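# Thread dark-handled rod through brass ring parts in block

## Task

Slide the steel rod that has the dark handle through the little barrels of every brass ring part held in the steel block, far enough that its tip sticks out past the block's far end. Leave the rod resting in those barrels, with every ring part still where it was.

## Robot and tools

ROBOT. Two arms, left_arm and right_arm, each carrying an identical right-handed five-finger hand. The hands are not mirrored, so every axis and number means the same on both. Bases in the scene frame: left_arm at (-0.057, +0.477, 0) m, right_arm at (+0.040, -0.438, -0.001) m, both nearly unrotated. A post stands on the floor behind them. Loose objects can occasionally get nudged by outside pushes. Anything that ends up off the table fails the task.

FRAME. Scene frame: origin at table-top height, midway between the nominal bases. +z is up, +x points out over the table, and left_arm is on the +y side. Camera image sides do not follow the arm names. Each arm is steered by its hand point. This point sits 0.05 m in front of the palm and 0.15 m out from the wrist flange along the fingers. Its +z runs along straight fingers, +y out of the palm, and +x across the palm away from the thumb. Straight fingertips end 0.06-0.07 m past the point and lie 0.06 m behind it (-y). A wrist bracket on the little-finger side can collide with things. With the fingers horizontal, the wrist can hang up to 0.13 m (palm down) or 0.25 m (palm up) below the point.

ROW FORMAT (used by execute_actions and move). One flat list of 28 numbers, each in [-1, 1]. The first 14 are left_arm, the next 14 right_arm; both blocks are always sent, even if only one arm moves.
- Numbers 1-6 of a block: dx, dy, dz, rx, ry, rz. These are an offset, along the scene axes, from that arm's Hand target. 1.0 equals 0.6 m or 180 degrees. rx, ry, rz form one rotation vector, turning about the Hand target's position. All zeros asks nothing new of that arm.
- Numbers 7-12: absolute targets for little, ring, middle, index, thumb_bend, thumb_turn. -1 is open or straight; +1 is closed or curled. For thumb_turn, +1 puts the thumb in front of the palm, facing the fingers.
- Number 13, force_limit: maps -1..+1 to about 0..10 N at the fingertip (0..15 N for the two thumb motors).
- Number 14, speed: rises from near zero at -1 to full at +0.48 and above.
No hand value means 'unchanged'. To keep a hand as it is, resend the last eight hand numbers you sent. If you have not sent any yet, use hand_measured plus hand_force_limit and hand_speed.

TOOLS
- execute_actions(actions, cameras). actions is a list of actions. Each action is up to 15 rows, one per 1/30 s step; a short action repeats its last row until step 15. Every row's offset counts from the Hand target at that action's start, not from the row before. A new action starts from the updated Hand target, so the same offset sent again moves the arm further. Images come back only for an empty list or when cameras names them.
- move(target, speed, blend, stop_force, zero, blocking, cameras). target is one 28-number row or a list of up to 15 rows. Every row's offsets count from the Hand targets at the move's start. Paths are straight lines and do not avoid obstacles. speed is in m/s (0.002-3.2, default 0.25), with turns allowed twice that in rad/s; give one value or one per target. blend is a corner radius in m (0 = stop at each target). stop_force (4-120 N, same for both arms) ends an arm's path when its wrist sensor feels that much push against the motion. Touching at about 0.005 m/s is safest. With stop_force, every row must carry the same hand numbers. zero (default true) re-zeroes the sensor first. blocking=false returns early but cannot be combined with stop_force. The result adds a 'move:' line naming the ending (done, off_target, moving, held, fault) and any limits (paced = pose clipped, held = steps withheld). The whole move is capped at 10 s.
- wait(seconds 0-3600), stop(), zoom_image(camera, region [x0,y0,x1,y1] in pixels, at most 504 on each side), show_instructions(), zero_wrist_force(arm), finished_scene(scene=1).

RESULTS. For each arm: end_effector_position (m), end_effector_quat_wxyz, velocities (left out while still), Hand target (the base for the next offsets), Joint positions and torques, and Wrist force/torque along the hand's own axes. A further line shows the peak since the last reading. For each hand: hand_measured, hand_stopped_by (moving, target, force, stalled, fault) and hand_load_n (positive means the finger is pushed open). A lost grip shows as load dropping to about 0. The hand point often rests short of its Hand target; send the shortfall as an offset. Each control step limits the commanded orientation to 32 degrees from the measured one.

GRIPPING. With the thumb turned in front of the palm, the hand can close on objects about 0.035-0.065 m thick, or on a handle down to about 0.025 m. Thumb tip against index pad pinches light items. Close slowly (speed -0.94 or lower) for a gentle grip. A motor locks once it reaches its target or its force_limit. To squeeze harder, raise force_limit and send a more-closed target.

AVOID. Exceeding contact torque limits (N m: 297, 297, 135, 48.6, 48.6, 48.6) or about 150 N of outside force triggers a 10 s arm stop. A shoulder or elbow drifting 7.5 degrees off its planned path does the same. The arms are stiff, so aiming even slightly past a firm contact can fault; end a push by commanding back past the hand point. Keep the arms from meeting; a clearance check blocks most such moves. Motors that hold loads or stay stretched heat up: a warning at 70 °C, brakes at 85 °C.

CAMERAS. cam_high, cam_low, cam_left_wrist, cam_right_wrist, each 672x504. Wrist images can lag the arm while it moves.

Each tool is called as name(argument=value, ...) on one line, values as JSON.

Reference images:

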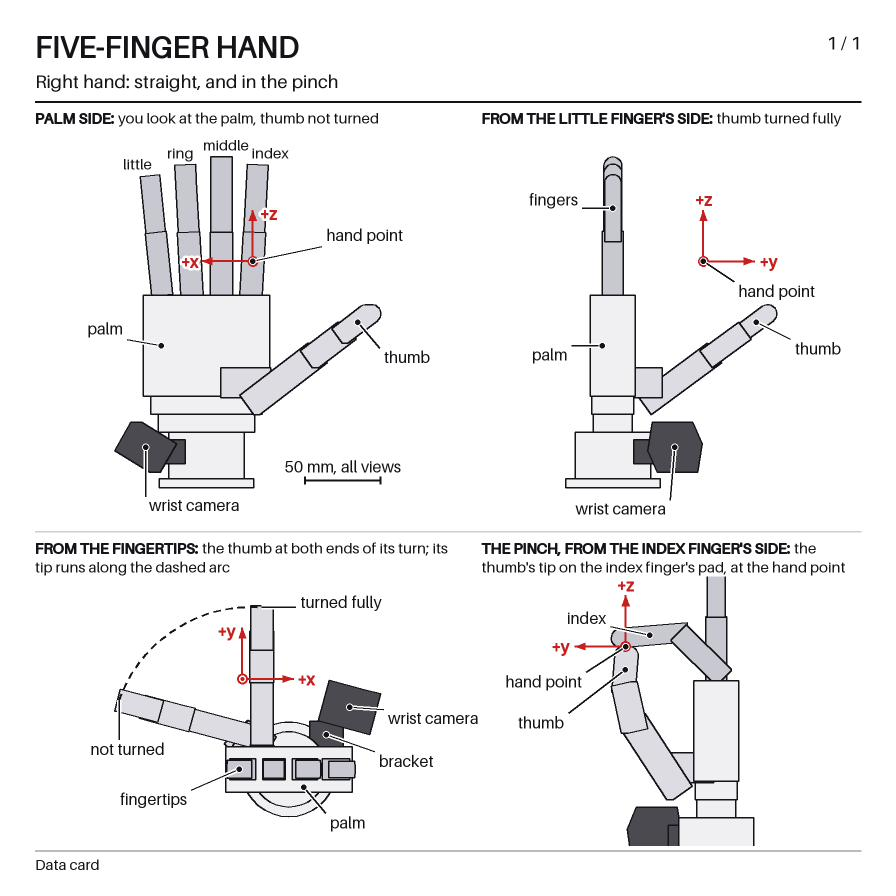

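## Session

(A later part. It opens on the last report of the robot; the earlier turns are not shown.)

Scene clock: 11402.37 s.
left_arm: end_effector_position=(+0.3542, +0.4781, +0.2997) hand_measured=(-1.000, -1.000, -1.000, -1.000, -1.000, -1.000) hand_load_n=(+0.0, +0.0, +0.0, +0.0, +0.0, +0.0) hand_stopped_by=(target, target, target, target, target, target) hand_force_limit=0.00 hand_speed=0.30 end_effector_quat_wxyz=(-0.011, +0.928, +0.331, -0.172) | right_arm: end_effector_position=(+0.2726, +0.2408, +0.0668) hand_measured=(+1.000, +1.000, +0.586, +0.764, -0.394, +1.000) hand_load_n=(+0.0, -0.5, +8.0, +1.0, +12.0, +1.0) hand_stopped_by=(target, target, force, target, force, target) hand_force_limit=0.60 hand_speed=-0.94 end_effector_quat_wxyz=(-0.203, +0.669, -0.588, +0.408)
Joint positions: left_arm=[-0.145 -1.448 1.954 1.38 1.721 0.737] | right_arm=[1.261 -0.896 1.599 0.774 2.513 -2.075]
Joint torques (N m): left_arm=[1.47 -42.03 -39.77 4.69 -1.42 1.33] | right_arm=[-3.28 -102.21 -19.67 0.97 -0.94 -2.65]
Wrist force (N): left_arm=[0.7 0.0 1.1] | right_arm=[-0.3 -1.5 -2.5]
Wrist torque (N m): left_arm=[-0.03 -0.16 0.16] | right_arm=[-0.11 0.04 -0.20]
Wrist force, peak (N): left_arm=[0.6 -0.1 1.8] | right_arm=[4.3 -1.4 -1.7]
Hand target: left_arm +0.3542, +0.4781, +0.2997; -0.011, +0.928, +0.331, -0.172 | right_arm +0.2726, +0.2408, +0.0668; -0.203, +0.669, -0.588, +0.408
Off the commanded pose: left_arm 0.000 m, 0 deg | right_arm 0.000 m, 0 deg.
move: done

execute_actions(actions=[[[0,0,0,0,0,0,-1,-1,-1,-1,-1,-1,0,0.3,0,0,0,0,0,0,1,1,0.75,0.765,-0.43,1,0.6,-0.94]]], cameras=["cam_left_wrist"])

wait(seconds=2, cameras=["cam_left_wrist", "cam_right_wrist"])

zoom_image(camera="cam_left_wrist", region=[320, 165, 440, 285])

Scene clock: 11416.40 s.
left_arm: end_effector_position=(+0.3542, +0.4781, +0.2997) hand_measured=(-1.000, -1.000, -1.000, -1.000, -1.000, -1.000) hand_load_n=(+0.0, +0.0, +0.0, +0.0, -0.5, +0.0) hand_stopped_by=(target, target, target, target, target, target) hand_force_limit=0.00 hand_speed=0.30 end_effector_quat_wxyz=(-0.011, +0.928, +0.331, -0.172) | right_arm: end_effector_position=(+0.2726, +0.2408, +0.0668) hand_measured=(+1.000, +1.000, +0.586, +0.764, -0.432, +1.000) hand_load_n=(+0.5, -0.5, +6.0, +1.0, +6.5, +1.0) hand_stopped_by=(target, target, force, target, target, target) hand_force_limit=0.60 hand_speed=-0.94 end_effector_quat_wxyz=(-0.203, +0.669, -0.588, +0.408)
Joint positions: left_arm=[-0.145 -1.448 1.954 1.38 1.721 0.737] | right_arm=[1.261 -0.896 1.599 0.774 2.513 -2.075]
Joint torques (N m): left_arm=[2.2 -39.25 -39.76 4.78 -1.27 1.53] | right_arm=[-4.39 -103.12 -19.7 1.08 -1.21 -2.85]
Wrist force (N): left_arm=[0.5 -0.5 1.2] | right_arm=[-0.3 -1.6 -2.5]
Wrist torque (N m): left_arm=[-0.12 -0.13 0.13] | right_arm=[-0.12 0.05 -0.21]
Wrist force, peak (N): left_arm=[0.9 0.0 1.4] | right_arm=[0.2 -1.4 -3.0]
Hand target: left_arm +0.3542, +0.4781, +0.2997; -0.011, +0.928, +0.331, -0.172 | right_arm +0.2726, +0.2408, +0.0668; -0.203, +0.669, -0.588, +0.408
Off the commanded pose: left_arm 0.000 m, 0 deg | right_arm 0.000 m, 0 deg.
cam_left_wrist: T_world_to_cam=[[0.7889, -0.59373, -0.15846, 0.04194], [-0.32449, -0.62147, 0.71308, 0.19761], [-0.52186, -0.51113, -0.68294, 0.75157]] pos_world=[0.42325, 0.53186, 0.37901]

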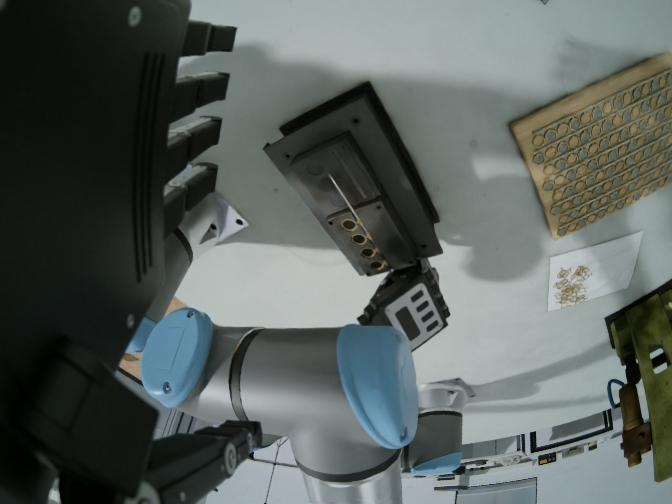

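Scene clock: 11418.40 s.
left_arm: end_effector_position=(+0.3542, +0.4781, +0.2997) hand_measured=(-1.000, -1.000, -1.000, -1.000, -1.000, -1.000) hand_load_n=(+0.0, +0.5, +0.0, +0.0, +0.0, +0.0) hand_stopped_by=(target, target, target, target, target, target) hand_force_limit=0.00 hand_speed=0.30 end_effector_quat_wxyz=(-0.011, +0.928, +0.331, -0.172) | right_arm: end_effector_position=(+0.2726, +0.2408, +0.0668) hand_measured=(+1.000, +1.000, +0.586, +0.764, -0.432, +1.000) hand_load_n=(+0.0, -0.5, +6.0, +1.0, +6.5, +0.5) hand_stopped_by=(target, target, force, target, target, target) hand_force_limit=0.60 hand_speed=-0.94 end_effector_quat_wxyz=(-0.203, +0.669, -0.588, +0.408)
Joint positions: left_arm=[-0.145 -1.448 1.954 1.38 1.721 0.737] | right_arm=[1.261 -0.896 1.599 0.774 2.513 -2.075]
Joint torques (N m): left_arm=[0.08 -43.76 -40.04 4.65 -1.29 1.26] | right_arm=[-6.65 -103.29 -18.69 0.77 -1.22 -2.76]
Wrist force (N): left_arm=[0.5 0.3 1.4] | right_arm=[-0.3 -1.0 -2.8]
Wrist torque (N m): left_arm=[-0.01 -0.14 0.16] | right_arm=[-0.02 0.05 -0.18]
Wrist force, peak (N): left_arm=[0.8 0.0 1.6] | right_arm=[-0.2 -1.1 -3.0]
Hand target: left_arm +0.3542, +0.4781, +0.2997; -0.011, +0.928, +0.331, -0.172 | right_arm +0.2726, +0.2408, +0.0668; -0.203, +0.669, -0.588, +0.408
Off the commanded pose: left_arm 0.000 m, 0 deg | right_arm 0.000 m, 0 deg.
wait: 2.00 s; at rest by 0.17 s
cam_left_wrist: T_world_to_cam=[[0.7889, -0.59373, -0.15846, 0.04194], [-0.32449, -0.62147, 0.71308, 0.19761], [-0.52186, -0.51113, -0.68294, 0.75157]] pos_world=[0.42325, 0.53186, 0.37901]
cam_right_wrist: T_world_to_cam=[[-0.63945, -0.45036, -0.62312, 0.32385], [-0.50616, 0.85665, -0.09972, -0.0634], [0.57871, 0.25163, -0.77574, -0.04789]] pos_world=[0.20271, 0.21221, 0.15832]

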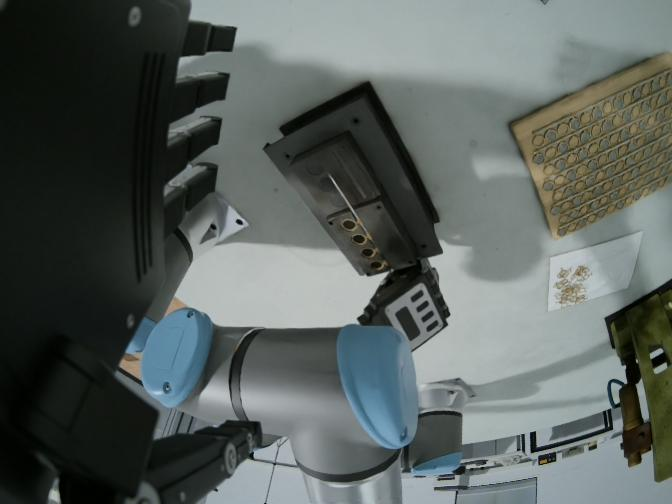

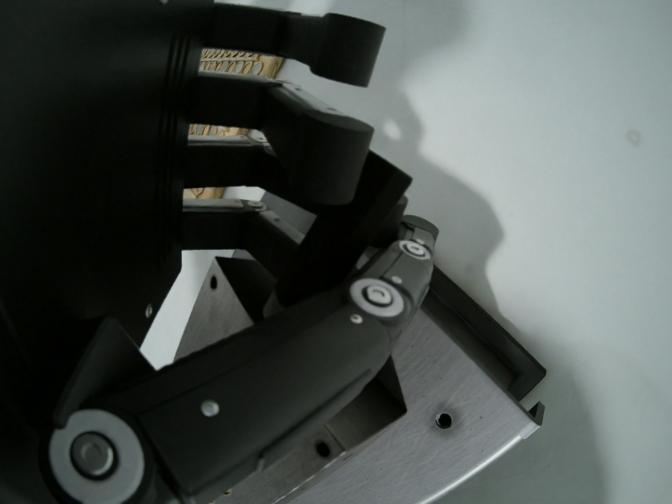

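Scaled by 4.200 from the camera's image (finer frame: 960x720).

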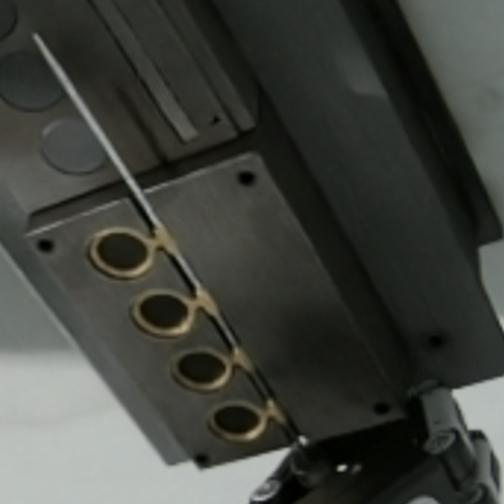

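execute_actions(actions=[[[0,0,0,0,0,0,-1,-1,-1,-1,-1,-1,0,0.3,0,0,0,0,0,0,1,1,0.75,0.765,-0.46,1,0.6,-0.94]]], cameras=[])

wait(seconds=1, cameras=["cam_left_wrist"])

zoom_image(camera="cam_left_wrist", region=[320, 165, 440, 285])

Scene clock: 11428.77 s.
left_arm: end_effector_position=(+0.3542, +0.4781, +0.2997) hand_measured=(-1.000, -1.000, -1.000, -1.000, -1.000, -1.000) hand_load_n=(+0.0, +0.0, +0.0, +0.0, +0.0, +0.0) hand_stopped_by=(target, target, target, target, target, target) hand_force_limit=0.00 hand_speed=0.30 end_effector_quat_wxyz=(-0.011, +0.928, +0.331, -0.172) | right_arm: end_effector_position=(+0.2726, +0.2408, +0.0668) hand_measured=(+1.000, +1.000, +0.586, +0.764, -0.462, +1.000) hand_load_n=(+0.0, -0.5, +2.5, +1.0, +3.0, +0.5) hand_stopped_by=(target, target, force, target, target, target) hand_force_limit=0.60 hand_speed=-0.94 end_effector_quat_wxyz=(-0.203, +0.669, -0.588, +0.408)
Joint positions: left_arm=[-0.145 -1.448 1.954 1.38 1.721 0.737] | right_arm=[1.261 -0.896 1.599 0.774 2.513 -2.075]
Joint torques (N m): left_arm=[3.85 -40.36 -39.5 4.8 -1.26 1.4] | right_arm=[-7.7 -100.93 -18.69 1.51 -1.17 -2.94]
Wrist force (N): left_arm=[0.6 -0.1 0.8] | right_arm=[0.1 -0.9 -2.4]
Wrist torque (N m): left_arm=[-0.04 -0.13 0.15] | right_arm=[-0.03 -0.02 -0.16]
Wrist force, peak (N): left_arm=[0.5 0.0 1.8] | right_arm=[-0.5 -1.6 -2.9]
Hand target: left_arm +0.3542, +0.4781, +0.2997; -0.011, +0.928, +0.331, -0.172 | right_arm +0.2726, +0.2408, +0.0668; -0.203, +0.669, -0.588, +0.408
Off the commanded pose: left_arm 0.000 m, 0 deg | right_arm 0.000 m, 0 deg.

Scene clock: 11429.77 s.
left_arm: end_effector_position=(+0.3542, +0.4781, +0.2997) hand_measured=(-1.000, -1.000, -1.000, -1.000, -1.000, -1.000) hand_load_n=(+0.0, +0.0, +0.0, +0.0, +0.0, +0.0) hand_stopped_by=(target, target, target, target, target, target) hand_force_limit=0.00 hand_speed=0.30 end_effector_quat_wxyz=(-0.011, +0.928, +0.331, -0.172) | right_arm: end_effector_position=(+0.2726, +0.2408, +0.0668) hand_measured=(+1.000, +1.000, +0.586, +0.764, -0.462, +1.000) hand_load_n=(+0.0, -0.5, +2.5, +1.0, +3.0, +0.5) hand_stopped_by=(target, target, force, target, target, target) hand_force_limit=0.60 hand_speed=-0.94 end_effector_quat_wxyz=(-0.203, +0.669, -0.588, +0.408)
Joint positions: left_arm=[-0.145 -1.448 1.954 1.38 1.721 0.737] | right_arm=[1.261 -0.896 1.599 0.774 2.513 -2.075]
Joint torques (N m): left_arm=[2.93 -42.86 -40.44 4.9 -0.98 1.17] | right_arm=[-5.86 -99.76 -18.98 1.33 -0.87 -3.11]
Wrist force (N): left_arm=[0.5 0.3 1.3] | right_arm=[-0.5 -0.9 -2.4]
Wrist torque (N m): left_arm=[-0.01 -0.14 0.16] | right_arm=[-0.03 0.07 -0.19]
Wrist force, peak (N): left_arm=[0.9 0.4 1.5] | right_arm=[-0.1 -1.4 -3.0]
Hand target: left_arm +0.3542, +0.4781, +0.2997; -0.011, +0.928, +0.331, -0.172 | right_arm +0.2726, +0.2408, +0.0668; -0.203, +0.669, -0.588, +0.408
Off the commanded pose: left_arm 0.000 m, 0 deg | right_arm 0.000 m, 0 deg.
wait: 1.00 s; at rest by 0.17 s
cam_left_wrist: T_world_to_cam=[[0.7889, -0.59373, -0.15846, 0.04194], [-0.32449, -0.62147, 0.71308, 0.19761], [-0.52186, -0.51113, -0.68294, 0.75157]] pos_world=[0.42325, 0.53186, 0.37901]

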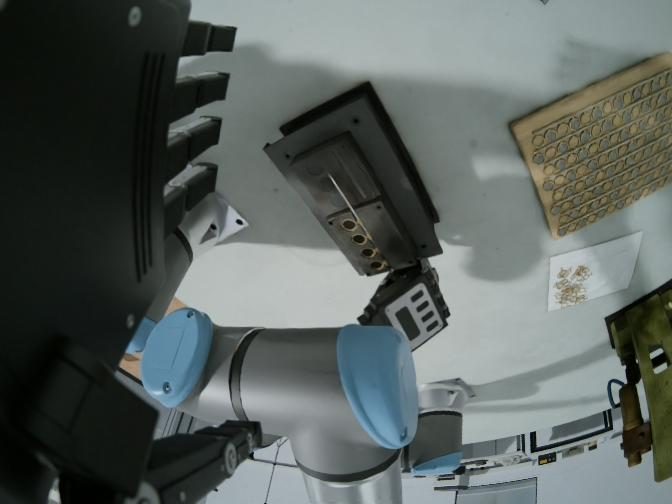

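Scaled by 4.200 from the camera's image (finer frame: 960x720).

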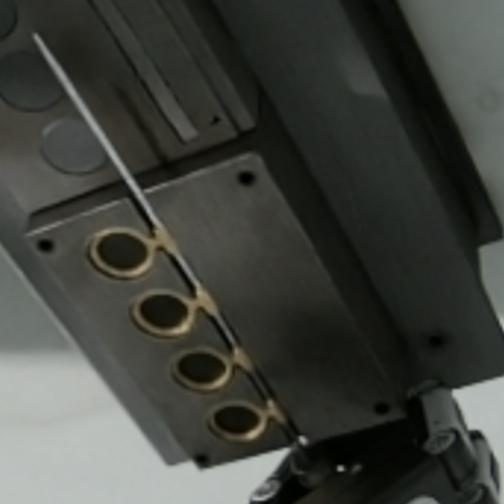

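Continue: −0.48, then −0.50.

execute_actions(actions=[[[0,0,0,0,0,0,-1,-1,-1,-1,-1,-1,0,0.3,0,0,0,0,0,0,1,1,0.75,0.765,-0.48,1,0.6,-0.94]]], cameras=["cam_left_wrist"])

zoom_image(camera="cam_left_wrist", region=[320, 165, 440, 285])

Scene clock: 11438.27 s.
left_arm: end_effector_position=(+0.3542, +0.4781, +0.2997) hand_measured=(-1.000, -1.000, -1.000, -1.000, -1.000, -1.000) hand_load_n=(+0.0, +0.0, +0.0, +0.0, +0.0, +0.0) hand_stopped_by=(target, target, target, target, target, target) hand_force_limit=0.00 hand_speed=0.30 end_effector_quat_wxyz=(-0.011, +0.928, +0.331, -0.172) | right_arm: end_effector_position=(+0.2726, +0.2408, +0.0668) hand_measured=(+1.000, +1.000, +0.586, +0.764, -0.480, +1.000) hand_load_n=(+0.0, -0.5, +0.5, +1.0, +0.5, +0.5) hand_stopped_by=(target, target, force, target, target, target) hand_force_limit=0.60 hand_speed=-0.94 end_effector_quat_wxyz=(-0.203, +0.669, -0.588, +0.408)
Joint positions: left_arm=[-0.145 -1.448 1.954 1.38 1.721 0.737] | right_arm=[1.261 -0.896 1.599 0.774 2.513 -2.075]
Joint torques (N m): left_arm=[1.08 -43.3 -39.11 4.76 -1.3 1.72] | right_arm=[-1.9 -99.36 -20.9 1.23 -0.72 -2.82]
Wrist force (N): left_arm=[0.8 -0.1 1.4] | right_arm=[-0.3 -1.0 -2.8]
Wrist torque (N m): left_arm=[-0.06 -0.18 0.16] | right_arm=[-0.01 0.06 -0.18]
Wrist force, peak (N): left_arm=[1.0 0.1 1.6] | right_arm=[0.2 -1.0 -3.3]
Hand target: left_arm +0.3542, +0.4781, +0.2997; -0.011, +0.928, +0.331, -0.172 | right_arm +0.2726, +0.2408, +0.0668; -0.203, +0.669, -0.588, +0.408
Off the commanded pose: left_arm 0.000 m, 0 deg | right_arm 0.000 m, 0 deg.
cam_left_wrist: T_world_to_cam=[[0.7889, -0.59373, -0.15846, 0.04194], [-0.32449, -0.62147, 0.71308, 0.19761], [-0.52186, -0.51113, -0.68294, 0.75157]] pos_world=[0.42325, 0.53186, 0.37901]

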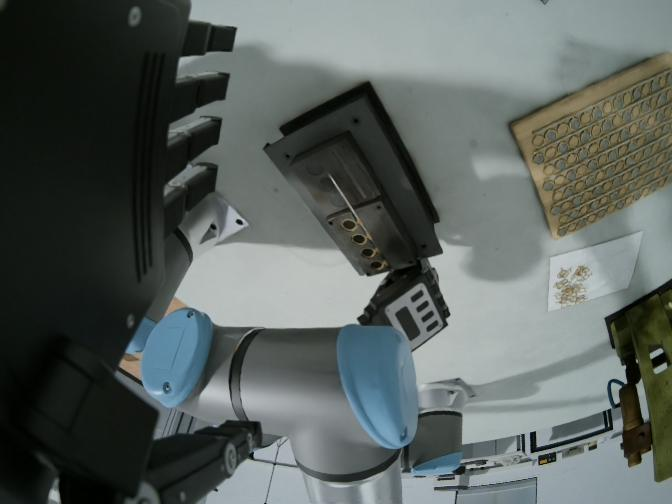

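Scaled by 4.200 from the camera's image (finer frame: 960x720).

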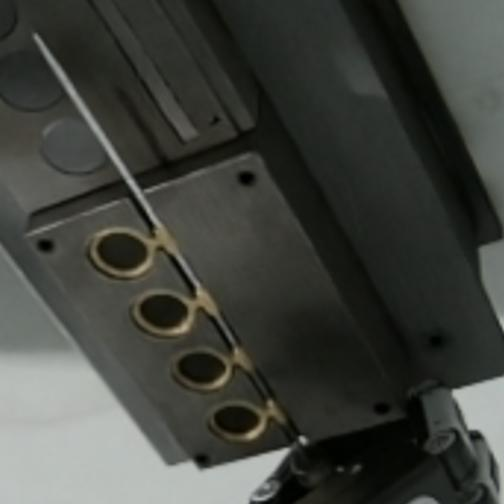

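execute_actions(actions=[[[0,0,0,0,0,0,-1,-1,-1,-1,-1,-1,0,0.3,0,0,0,0,0,0,1,1,0.75,0.765,-0.50,1,0.6,-0.94]],[[0,0,0,0,0,0,-1,-1,-1,-1,-1,-1,0,0.3,0,0,0,0,0,0,1,1,0.57,0.765,-0.50,1,0.6,-0.94]]], cameras=["cam_left_wrist"])

zoom_image(camera="cam_left_wrist", region=[320, 165, 440, 285])

Scene clock: 11460.23 s.
left_arm: end_effector_position=(+0.3542, +0.4781, +0.2997) hand_measured=(-1.000, -1.000, -1.000, -1.000, -1.000, -1.000) hand_load_n=(+0.0, +0.0, +0.0, +0.0, +0.0, +0.0) hand_stopped_by=(target, target, target, target, target, target) hand_force_limit=0.00 hand_speed=0.30 end_effector_quat_wxyz=(-0.011, +0.928, +0.331, -0.172) | right_arm: end_effector_position=(+0.2726, +0.2408, +0.0668) hand_measured=(+1.000, +1.000, +0.570, +0.764, -0.500, +1.000) hand_load_n=(+0.0, -0.5, +0.0, +1.0, +0.0, +0.0) hand_stopped_by=(target, target, target, target, target, target) hand_force_limit=0.60 hand_speed=-0.94 end_effector_quat_wxyz=(-0.203, +0.669, -0.588, +0.408)
Joint positions: left_arm=[-0.145 -1.448 1.954 1.38 1.721 0.737] | right_arm=[1.261 -0.896 1.599 0.774 2.513 -2.075]
Joint torques (N m): left_arm=[2.28 -41.83 -40.85 4.47 -1.53 1.42] | right_arm=[-7 -97.65 -20.66 1.47 -0.46 -2.78]
Wrist force (N): left_arm=[0.6 0.3 1.3] | right_arm=[-0.2 -1.7 -2.5]
Wrist torque (N m): left_arm=[0.00 -0.14 0.16] | right_arm=[-0.14 0.03 -0.20]
Wrist force, peak (N): left_arm=[0.3 -0.2 1.7] | right_arm=[-0.2 -1.5 -3.1]
Hand target: left_arm +0.3542, +0.4781, +0.2997; -0.011, +0.928, +0.331, -0.172 | right_arm +0.2726, +0.2408, +0.0668; -0.203, +0.669, -0.588, +0.408
Off the commanded pose: left_arm 0.000 m, 0 deg | right_arm 0.000 m, 0 deg.
cam_left_wrist: T_world_to_cam=[[0.7889, -0.59373, -0.15846, 0.04194], [-0.32449, -0.62147, 0.71308, 0.19761], [-0.52186, -0.51113, -0.68294, 0.75157]] pos_world=[0.42325, 0.53186, 0.37901]

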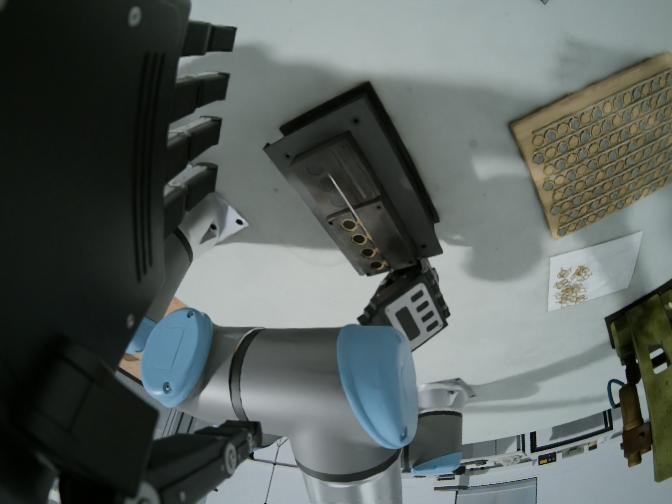

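Scaled by 4.200 from the camera's image (finer frame: 960x720).

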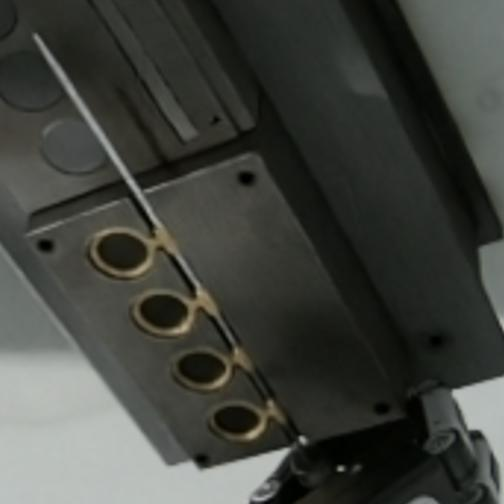

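execute_actions(actions=[[[0,0,0,0,0,0,-1,-1,-1,-1,-1,-1,0,0.3,0,0,0,0,0,0,1,1,0.57,0.765,-0.70,1,0.6,-0.94]],[[0,0,0,0,0,0,-1,-1,-1,-1,-1,-1,0,0.3,0,0,0,0,0,0,1,1,0.54,0.765,-0.70,1,0.6,-0.94]],[[0,0,0,0,0,0,-1,-1,-1,-1,-1,-1,0,0.3,0,0,0,0,0,0,1,1,0.51,0.765,-0.70,1,0.6,-0.94]]], cameras=["cam_left_wrist"])

zoom_image(camera="cam_left_wrist", region=[320, 165, 440, 285])

Scene clock: 11474.47 s.
left_arm: end_effector_position=(+0.3542, +0.4781, +0.2997) hand_measured=(-1.000, -1.000, -1.000, -1.000, -1.000, -1.000) hand_load_n=(+0.0, +0.0, +0.0, +0.0, +0.0, +0.0) hand_stopped_by=(target, target, target, target, target, target) hand_force_limit=0.00 hand_speed=0.30 end_effector_quat_wxyz=(-0.011, +0.928, +0.331, -0.172) | right_arm: end_effector_position=(+0.2726, +0.2408, +0.0668) hand_measured=(+1.000, +1.000, +0.510, +0.764, -0.700, +1.000) hand_load_n=(+0.0, -0.5, +0.5, +1.0, +0.0, +0.0) hand_stopped_by=(target, target, target, target, target, target) hand_force_limit=0.60 hand_speed=-0.94 end_effector_quat_wxyz=(-0.203, +0.669, -0.588, +0.408)
Joint positions: left_arm=[-0.145 -1.448 1.954 1.38 1.721 0.737] | right_arm=[1.261 -0.896 1.599 0.774 2.513 -2.075]
Joint torques (N m): left_arm=[2.16 -43.88 -39.38 4.89 -1.55 1.51] | right_arm=[-5.74 -99.47 -21.01 1.69 -0.29 -2.96]
Wrist force (N): left_arm=[0.8 0.0 1.1] | right_arm=[-0.3 -1.2 -2.1]
Wrist torque (N m): left_arm=[-0.04 -0.18 0.17] | right_arm=[-0.08 0.03 -0.18]
Wrist force, peak (N): left_arm=[1.0 0.5 1.4] | right_arm=[-0.1 -1.9 -2.9]
Hand target: left_arm +0.3542, +0.4781, +0.2997; -0.011, +0.928, +0.331, -0.172 | right_arm +0.2726, +0.2408, +0.0668; -0.203, +0.669, -0.588, +0.408
Off the commanded pose: left_arm 0.000 m, 0 deg | right_arm 0.000 m, 0 deg.
cam_left_wrist: T_world_to_cam=[[0.7889, -0.59373, -0.15846, 0.04194], [-0.32449, -0.62147, 0.71308, 0.19761], [-0.52186, -0.51113, -0.68294, 0.75157]] pos_world=[0.42325, 0.53186, 0.37901]

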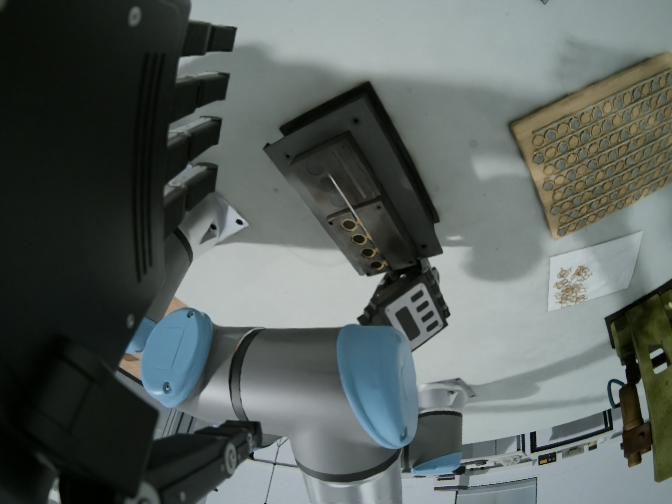

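Scaled by 4.200 from the camera's image (finer frame: 960x720).

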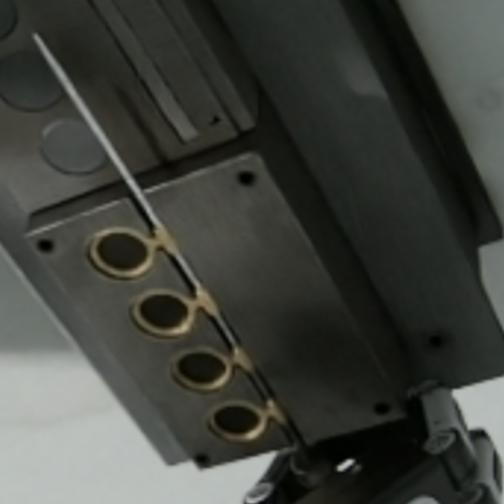

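zoom_image(camera="cam_left_wrist", region=[365, 250, 415, 300])

zoom_image(camera="cam_left_wrist", region=[320, 165, 370, 215])

Scaled by 10.080 from the camera's image (finer frame: 960x720).

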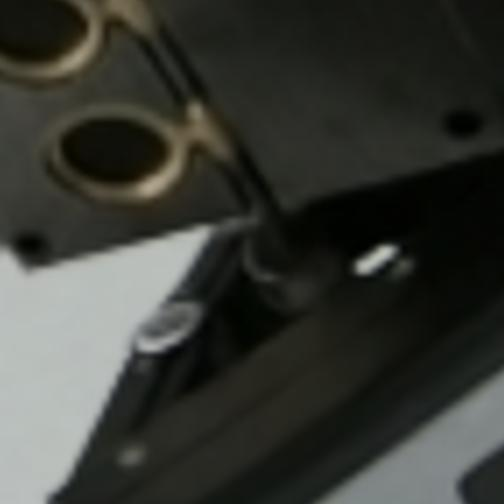

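Scaled by 10.080 from the camera's image (finer frame: 960x720).

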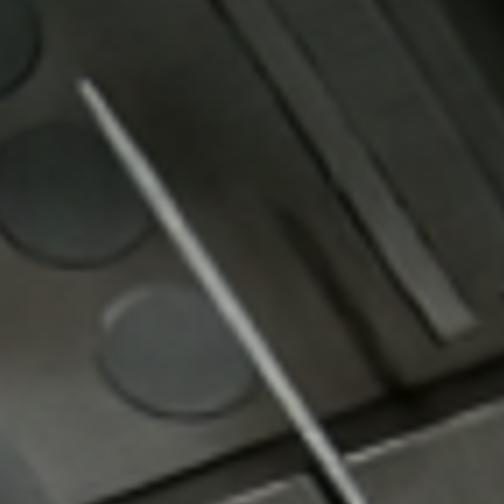

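execute_actions(actions=[[[0,0,0,0,0,0,-1,-1,-1,-1,-1,-1,0,0.3,0,0,0,0,0,0,1,1,0.48,0.75,-0.80,1,0.6,-0.94]],[[0,0,0,0,0,0,-1,-1,-1,-1,-1,-1,0,0.3,0,0,0,0,0,0,1,1,0.48,0.735,-0.80,1,0.6,-0.94]]], cameras=["cam_left_wrist"])

zoom_image(camera="cam_left_wrist", region=[320, 165, 370, 215])

zoom_image(camera="cam_left_wrist", region=[365, 250, 415, 300])

Scene clock: 11497.97 s.
left_arm: end_effector_position=(+0.3542, +0.4781, +0.2997) hand_measured=(-1.000, -1.000, -1.000, -1.000, -1.000, -1.000) hand_load_n=(+0.0, +0.0, +0.0, +0.0, -0.5, +0.0) hand_stopped_by=(target, target, target, target, target, target) hand_force_limit=0.00 hand_speed=0.30 end_effector_quat_wxyz=(-0.011, +0.928, +0.331, -0.172) | right_arm: end_effector_position=(+0.2726, +0.2408, +0.0668) hand_measured=(+1.000, +1.000, +0.480, +0.734, -0.800, +1.000) hand_load_n=(+0.0, +0.0, +0.0, +0.0, +0.0, +0.0) hand_stopped_by=(target, target, target, target, target, target) hand_force_limit=0.60 hand_speed=-0.94 end_effector_quat_wxyz=(-0.203, +0.669, -0.588, +0.408)
Joint positions: left_arm=[-0.145 -1.448 1.954 1.38 1.721 0.737] | right_arm=[1.261 -0.896 1.599 0.774 2.513 -2.075]
Joint torques (N m): left_arm=[3.15 -41.69 -39.5 4.88 -1.26 1.39] | right_arm=[-5.22 -100.12 -20.9 1.96 -0.12 -2.09]
Wrist force (N): left_arm=[0.3 0.2 1.1] | right_arm=[-0.2 -0.7 -3.2]
Wrist torque (N m): left_arm=[-0.02 -0.09 0.14] | right_arm=[0.00 0.07 -0.17]
Wrist force, peak (N): left_arm=[1.0 0.1 1.7] | right_arm=[0.0 -1.0 -3.5]
Hand target: left_arm +0.3542, +0.4781, +0.2997; -0.011, +0.928, +0.331, -0.172 | right_arm +0.2726, +0.2408, +0.0668; -0.203, +0.669, -0.588, +0.408
Off the commanded pose: left_arm 0.000 m, 0 deg | right_arm 0.000 m, 0 deg.
cam_left_wrist: T_world_to_cam=[[0.7889, -0.59373, -0.15846, 0.04194], [-0.32449, -0.62147, 0.71308, 0.19761], [-0.52186, -0.51113, -0.68294, 0.75157]] pos_world=[0.42325, 0.53186, 0.37901]

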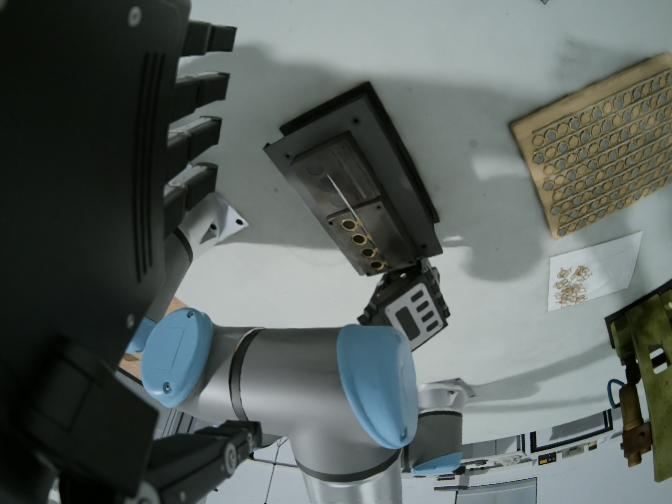

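Scaled by 10.080 from the camera's image (finer frame: 960x720).

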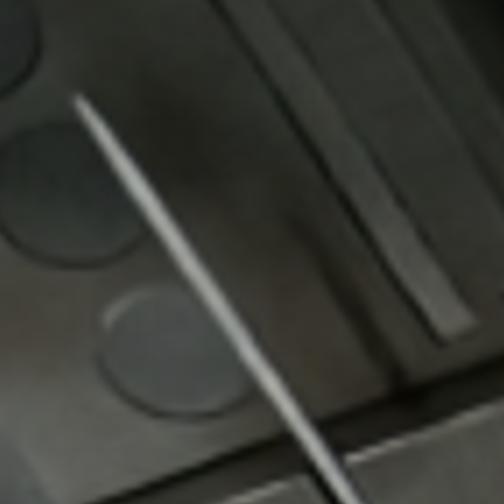

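Scaled by 10.080 from the camera's image (finer frame: 960x720).

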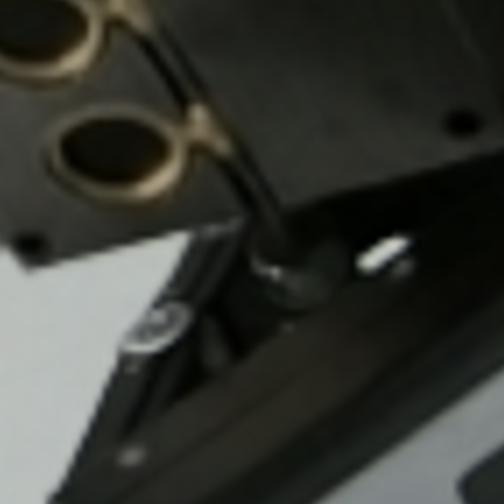

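zoom_image(camera="cam_left_wrist", region=[335, 205, 385, 255])

execute_actions(actions=[], cameras=["cam_low"])

zoom_image(camera="cam_low", region=[602, 200, 672, 240])

Scaled by 10.080 from the camera's image (finer frame: 960x720).

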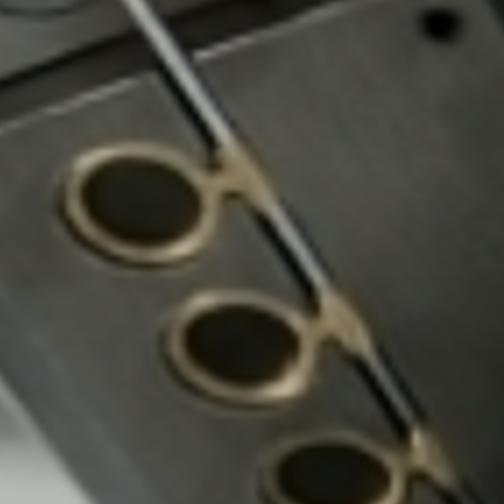

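Scene clock: 11516.03 s.
left_arm: end_effector_position=(+0.3542, +0.4781, +0.2997) hand_measured=(-1.000, -1.000, -1.000, -1.000, -1.000, -1.000) hand_load_n=(+0.0, +0.0, +0.0, +0.0, +0.0, -0.5) hand_stopped_by=(target, target, target, target, target, target) hand_force_limit=0.00 hand_speed=0.30 end_effector_quat_wxyz=(-0.011, +0.928, +0.331, -0.172) | right_arm: end_effector_position=(+0.2726, +0.2408, +0.0668) hand_measured=(+1.000, +1.000, +0.480, +0.734, -0.800, +1.000) hand_load_n=(+0.0, +0.0, +0.0, +0.0, +0.0, +0.0) hand_stopped_by=(target, target, target, target, target, target) hand_force_limit=0.60 hand_speed=-0.94 end_effector_quat_wxyz=(-0.203, +0.669, -0.588, +0.408)
Joint positions: left_arm=[-0.145 -1.448 1.954 1.38 1.721 0.737] | right_arm=[1.261 -0.896 1.599 0.774 2.513 -2.075]
Joint velocities: within noise
Joint torques (N m): left_arm=[1.2 -44.34 -38.76 4.69 -1.75 1.27] | right_arm=[-3.51 -95.62 -21.61 1.49 -0.56 -2.52]
Wrist force (N): left_arm=[0.6 0.3 1.2] | right_arm=[0.4 -1.2 -3.1]
Wrist torque (N m): left_arm=[0.00 -0.14 0.17] | right_arm=[-0.07 -0.02 -0.15]
Wrist force, peak (N): left_arm=[0.9 0.2 1.4] | right_arm=[-0.1 -1.7 -3.3]
Hand target: left_arm +0.3542, +0.4781, +0.2997; -0.011, +0.928, +0.331, -0.172 | right_arm +0.2726, +0.2408, +0.0668; -0.203, +0.669, -0.588, +0.408
Off the commanded pose: left_arm 0.000 m, 0 deg | right_arm 0.000 m, 0 deg.
Images, in order (width x height): cam_low 672x504.

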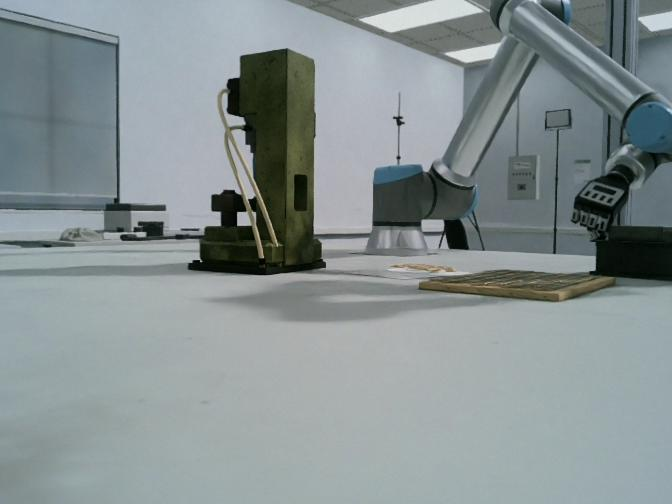

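Scaled by 7.200 from the camera's image (finer frame: 960x720).

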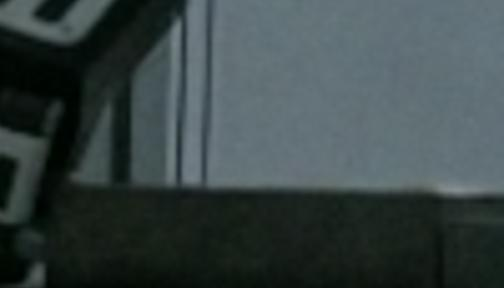

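execute_actions(actions=[[[0,0,0,0,0,0,-1,-1,-1,-1,-1,-1,0,0.3,0,0,0,0,0,0,1,1,0.45,0.715,-0.80,1,0.6,-0.94]]], cameras=["cam_left_wrist"])

zoom_image(camera="cam_left_wrist", region=[320, 165, 370, 215])

zoom_image(camera="cam_left_wrist", region=[365, 250, 415, 300])

Scene clock: 11528.47 s.
left_arm: end_effector_position=(+0.3542, +0.4781, +0.2997) hand_measured=(-1.000, -1.000, -1.000, -1.000, -1.000, -1.000) hand_load_n=(+0.0, +0.0, +0.0, -0.5, +0.0, +0.0) hand_stopped_by=(target, target, target, target, target, target) hand_force_limit=0.00 hand_speed=0.30 end_effector_quat_wxyz=(-0.011, +0.928, +0.331, -0.172) | right_arm: end_effector_position=(+0.2726, +0.2408, +0.0668) hand_measured=(+1.000, +1.000, +0.450, +0.714, -0.800, +1.000) hand_load_n=(+0.0, +0.0, +0.0, +0.0, +0.0, +0.5) hand_stopped_by=(target, target, target, target, target, target) hand_force_limit=0.60 hand_speed=-0.94 end_effector_quat_wxyz=(-0.203, +0.669, -0.588, +0.408)
Joint positions: left_arm=[-0.145 -1.448 1.954 1.38 1.721 0.737] | right_arm=[1.261 -0.896 1.599 0.774 2.513 -2.075]
Joint torques (N m): left_arm=[0.7 -41.36 -39.66 5.02 -1.02 1.47] | right_arm=[-6.38 -99.68 -21.31 2.3 0 -2.05]
Wrist force (N): left_arm=[0.7 -0.5 1.2] | right_arm=[0.0 -1.3 -2.9]
Wrist torque (N m): left_arm=[-0.11 -0.16 0.15] | right_arm=[-0.10 0.03 -0.17]
Wrist force, peak (N): left_arm=[1.3 0.0 1.5] | right_arm=[0.3 -1.1 -3.5]
Hand target: left_arm +0.3542, +0.4781, +0.2997; -0.011, +0.928, +0.331, -0.172 | right_arm +0.2726, +0.2408, +0.0668; -0.203, +0.669, -0.588, +0.408
Off the commanded pose: left_arm 0.000 m, 0 deg | right_arm 0.000 m, 0 deg.
cam_left_wrist: T_world_to_cam=[[0.7889, -0.59373, -0.15846, 0.04194], [-0.32449, -0.62147, 0.71308, 0.19761], [-0.52186, -0.51113, -0.68294, 0.75157]] pos_world=[0.42325, 0.53186, 0.37901]

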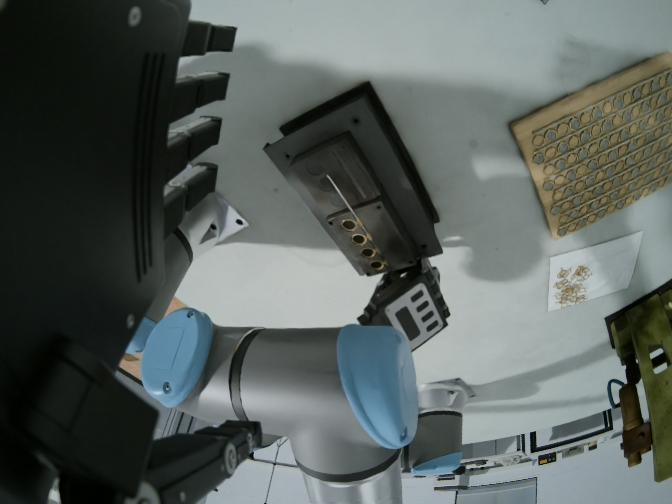

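Scaled by 10.080 from the camera's image (finer frame: 960x720).

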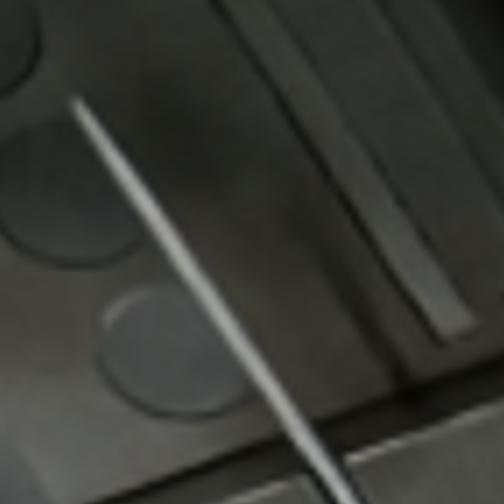

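Scaled by 10.080 from the camera's image (finer frame: 960x720).

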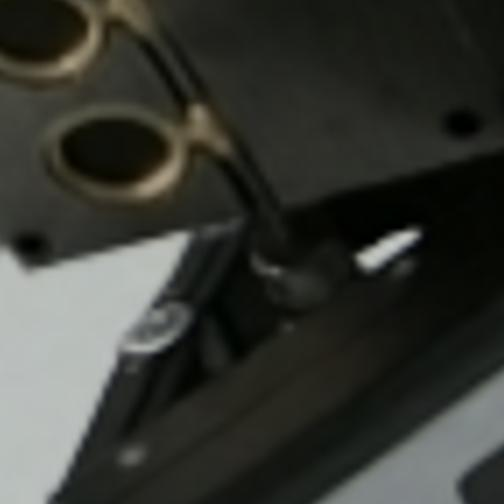

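execute_actions(actions=[[[0,0,0,0,0,0,-1,-1,-1,-1,-1,-1,0,0.3,0,0,0,0,0,0,1,1,0.42,0.69,-0.80,1,0.6,-0.94]],[[0,0,0,0,0,0,-1,-1,-1,-1,-1,-1,0,0.3,0,0,0,0,0,0,1,1,0.39,0.67,-0.80,1,0.6,-0.94]]], cameras=["cam_left_wrist"])

zoom_image(camera="cam_left_wrist", region=[320, 165, 370, 215])

zoom_image(camera="cam_left_wrist", region=[365, 250, 415, 300])

Scene clock: 11540.43 s.
left_arm: end_effector_position=(+0.3542, +0.4781, +0.2997) hand_measured=(-1.000, -1.000, -1.000, -1.000, -1.000, -1.000) hand_load_n=(+0.0, +0.0, +0.0, +0.0, +0.0, +0.0) hand_stopped_by=(target, target, target, target, target, target) hand_force_limit=0.00 hand_speed=0.30 end_effector_quat_wxyz=(-0.011, +0.928, +0.331, -0.172) | right_arm: end_effector_position=(+0.2726, +0.2408, +0.0668) hand_measured=(+1.000, +1.000, +0.390, +0.670, -0.800, +1.000) hand_load_n=(+0.0, +0.0, +0.0, +0.0, +0.5, +0.5) hand_stopped_by=(target, target, target, target, target, target) hand_force_limit=0.60 hand_speed=-0.94 end_effector_quat_wxyz=(-0.203, +0.669, -0.588, +0.408)
Joint positions: left_arm=[-0.145 -1.448 1.954 1.38 1.721 0.737] | right_arm=[1.261 -0.896 1.599 0.774 2.513 -2.075]
Joint torques (N m): left_arm=[3.16 -43.72 -38.99 4.64 -1.47 1.15] | right_arm=[-2.47 -95.45 -21.96 1.88 0.63 -1.84]
Wrist force (N): left_arm=[0.8 -0.3 1.3] | right_arm=[0.4 -1.1 -3.3]
Wrist torque (N m): left_arm=[-0.09 -0.18 0.16] | right_arm=[-0.05 -0.02 -0.15]
Wrist force, peak (N): left_arm=[0.9 -0.1 1.5] | right_arm=[0.6 -1.2 -3.7]
Hand target: left_arm +0.3542, +0.4781, +0.2997; -0.011, +0.928, +0.331, -0.172 | right_arm +0.2726, +0.2408, +0.0668; -0.203, +0.669, -0.588, +0.408
Off the commanded pose: left_arm 0.000 m, 0 deg | right_arm 0.000 m, 0 deg.
cam_left_wrist: T_world_to_cam=[[0.7889, -0.59373, -0.15846, 0.04194], [-0.32449, -0.62147, 0.71308, 0.19761], [-0.52186, -0.51113, -0.68294, 0.75157]] pos_world=[0.42325, 0.53186, 0.37901]

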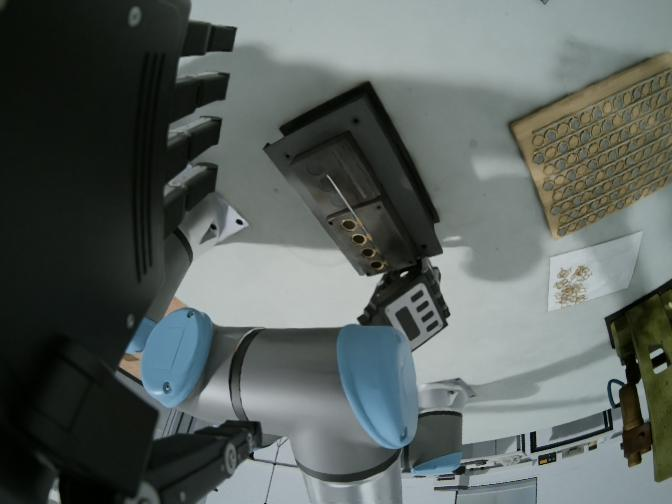

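Scaled by 10.080 from the camera's image (finer frame: 960x720).

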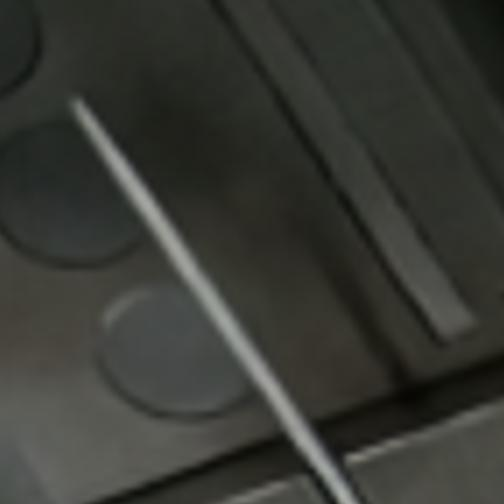

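Scaled by 10.080 from the camera's image (finer frame: 960x720).

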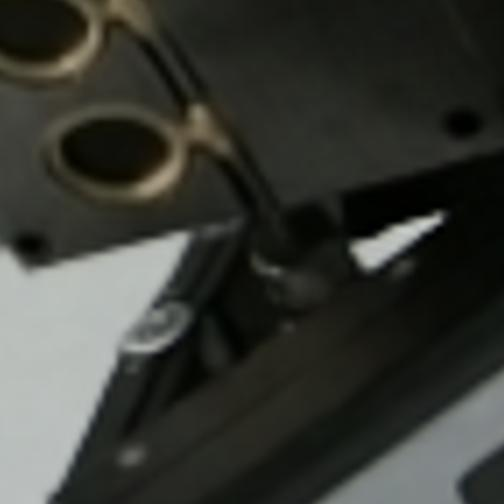

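wait(seconds=1, cameras=["cam_right_wrist","cam_low","cam_high"])

zoom_image(camera="cam_low", region=[562, 190, 642, 260])

Scene clock: 11548.27 s.
left_arm: end_effector_position=(+0.3542, +0.4781, +0.2997) hand_measured=(-1.000, -1.000, -1.000, -1.000, -1.000, -1.000) hand_load_n=(+0.0, +0.0, +0.0, +0.0, -0.5, -0.5) hand_stopped_by=(target, target, target, target, target, target) hand_force_limit=0.00 hand_speed=0.30 end_effector_quat_wxyz=(-0.011, +0.928, +0.331, -0.172) | right_arm: end_effector_position=(+0.2726, +0.2408, +0.0668) hand_measured=(+1.000, +1.000, +0.390, +0.670, -0.800, +1.000) hand_load_n=(+0.0, +0.0, +0.0, +0.0, +0.0, +0.0) hand_stopped_by=(target, target, target, target, target, target) hand_force_limit=0.60 hand_speed=-0.94 end_effector_quat_wxyz=(-0.203, +0.669, -0.588, +0.408)
Joint positions: left_arm=[-0.145 -1.448 1.954 1.38 1.721 0.737] | right_arm=[1.261 -0.896 1.599 0.774 2.513 -2.075]
Joint torques (N m): left_arm=[4.32 -40.29 -40.05 4.82 -1.32 1.47] | right_arm=[-4.09 -96.31 -22.87 2.92 -0.08 -2.14]
Wrist force (N): left_arm=[0.8 -0.2 1.1] | right_arm=[0.0 -1.1 -2.9]
Wrist torque (N m): left_arm=[-0.06 -0.18 0.16] | right_arm=[-0.07 0.03 -0.17]
Wrist force, peak (N): left_arm=[1.0 0.1 1.7] | right_arm=[-0.2 -1.2 -3.8]
Hand target: left_arm +0.3542, +0.4781, +0.2997; -0.011, +0.928, +0.331, -0.172 | right_arm +0.2726, +0.2408, +0.0668; -0.203, +0.669, -0.588, +0.408
Off the commanded pose: left_arm 0.000 m, 0 deg | right_arm 0.000 m, 0 deg.
wait: 1.00 s; at rest from the start
cam_right_wrist: T_world_to_cam=[[-0.63945, -0.45036, -0.62312, 0.32385], [-0.50616, 0.85665, -0.09972, -0.0634], [0.57871, 0.25163, -0.77574, -0.04789]] pos_world=[0.20271, 0.21221, 0.15832]
Images, in order (width x height): cam_high 672x504, cam_low 672x504, cam_right_wrist 672x504.

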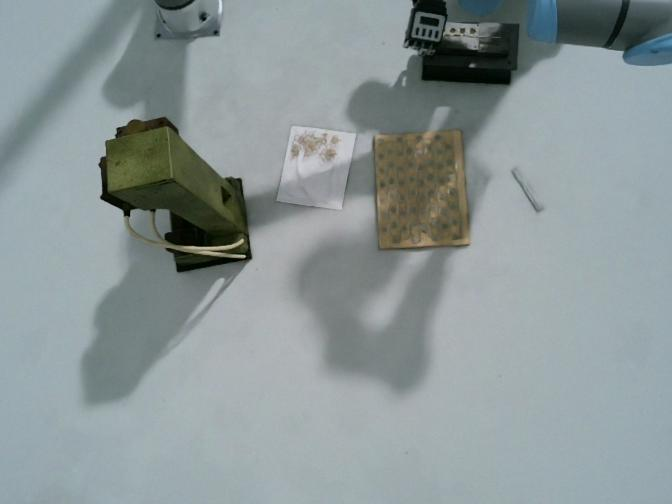

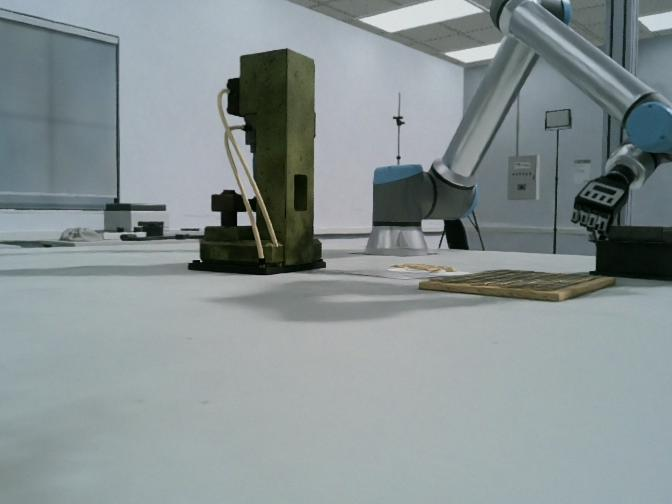

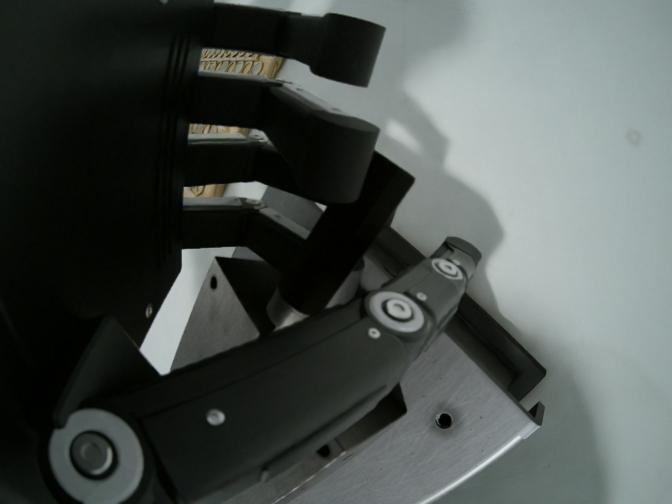

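Scaled by 6.300 from the camera's image (finer frame: 960x720).

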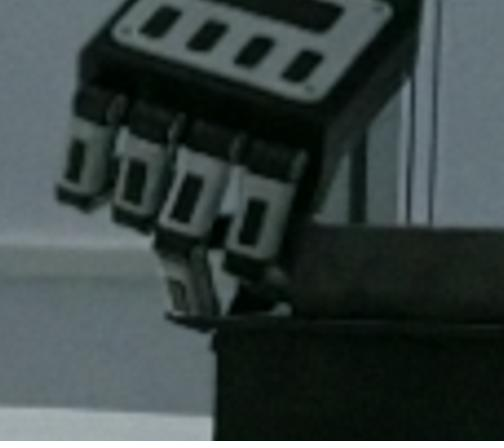

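zoom_image(camera="cam_right_wrist", region=[190, 120, 440, 370])

Scaled by 2.016 from the camera's image (finer frame: 960x720).

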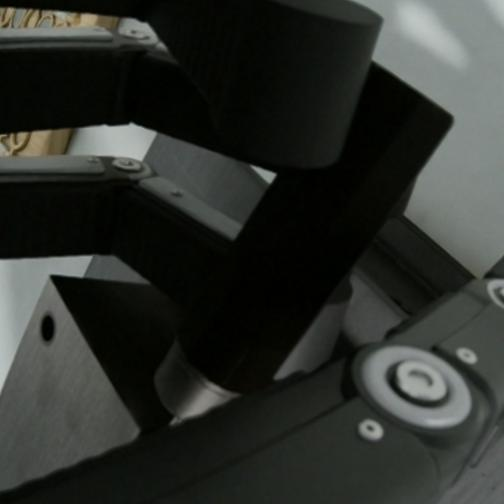

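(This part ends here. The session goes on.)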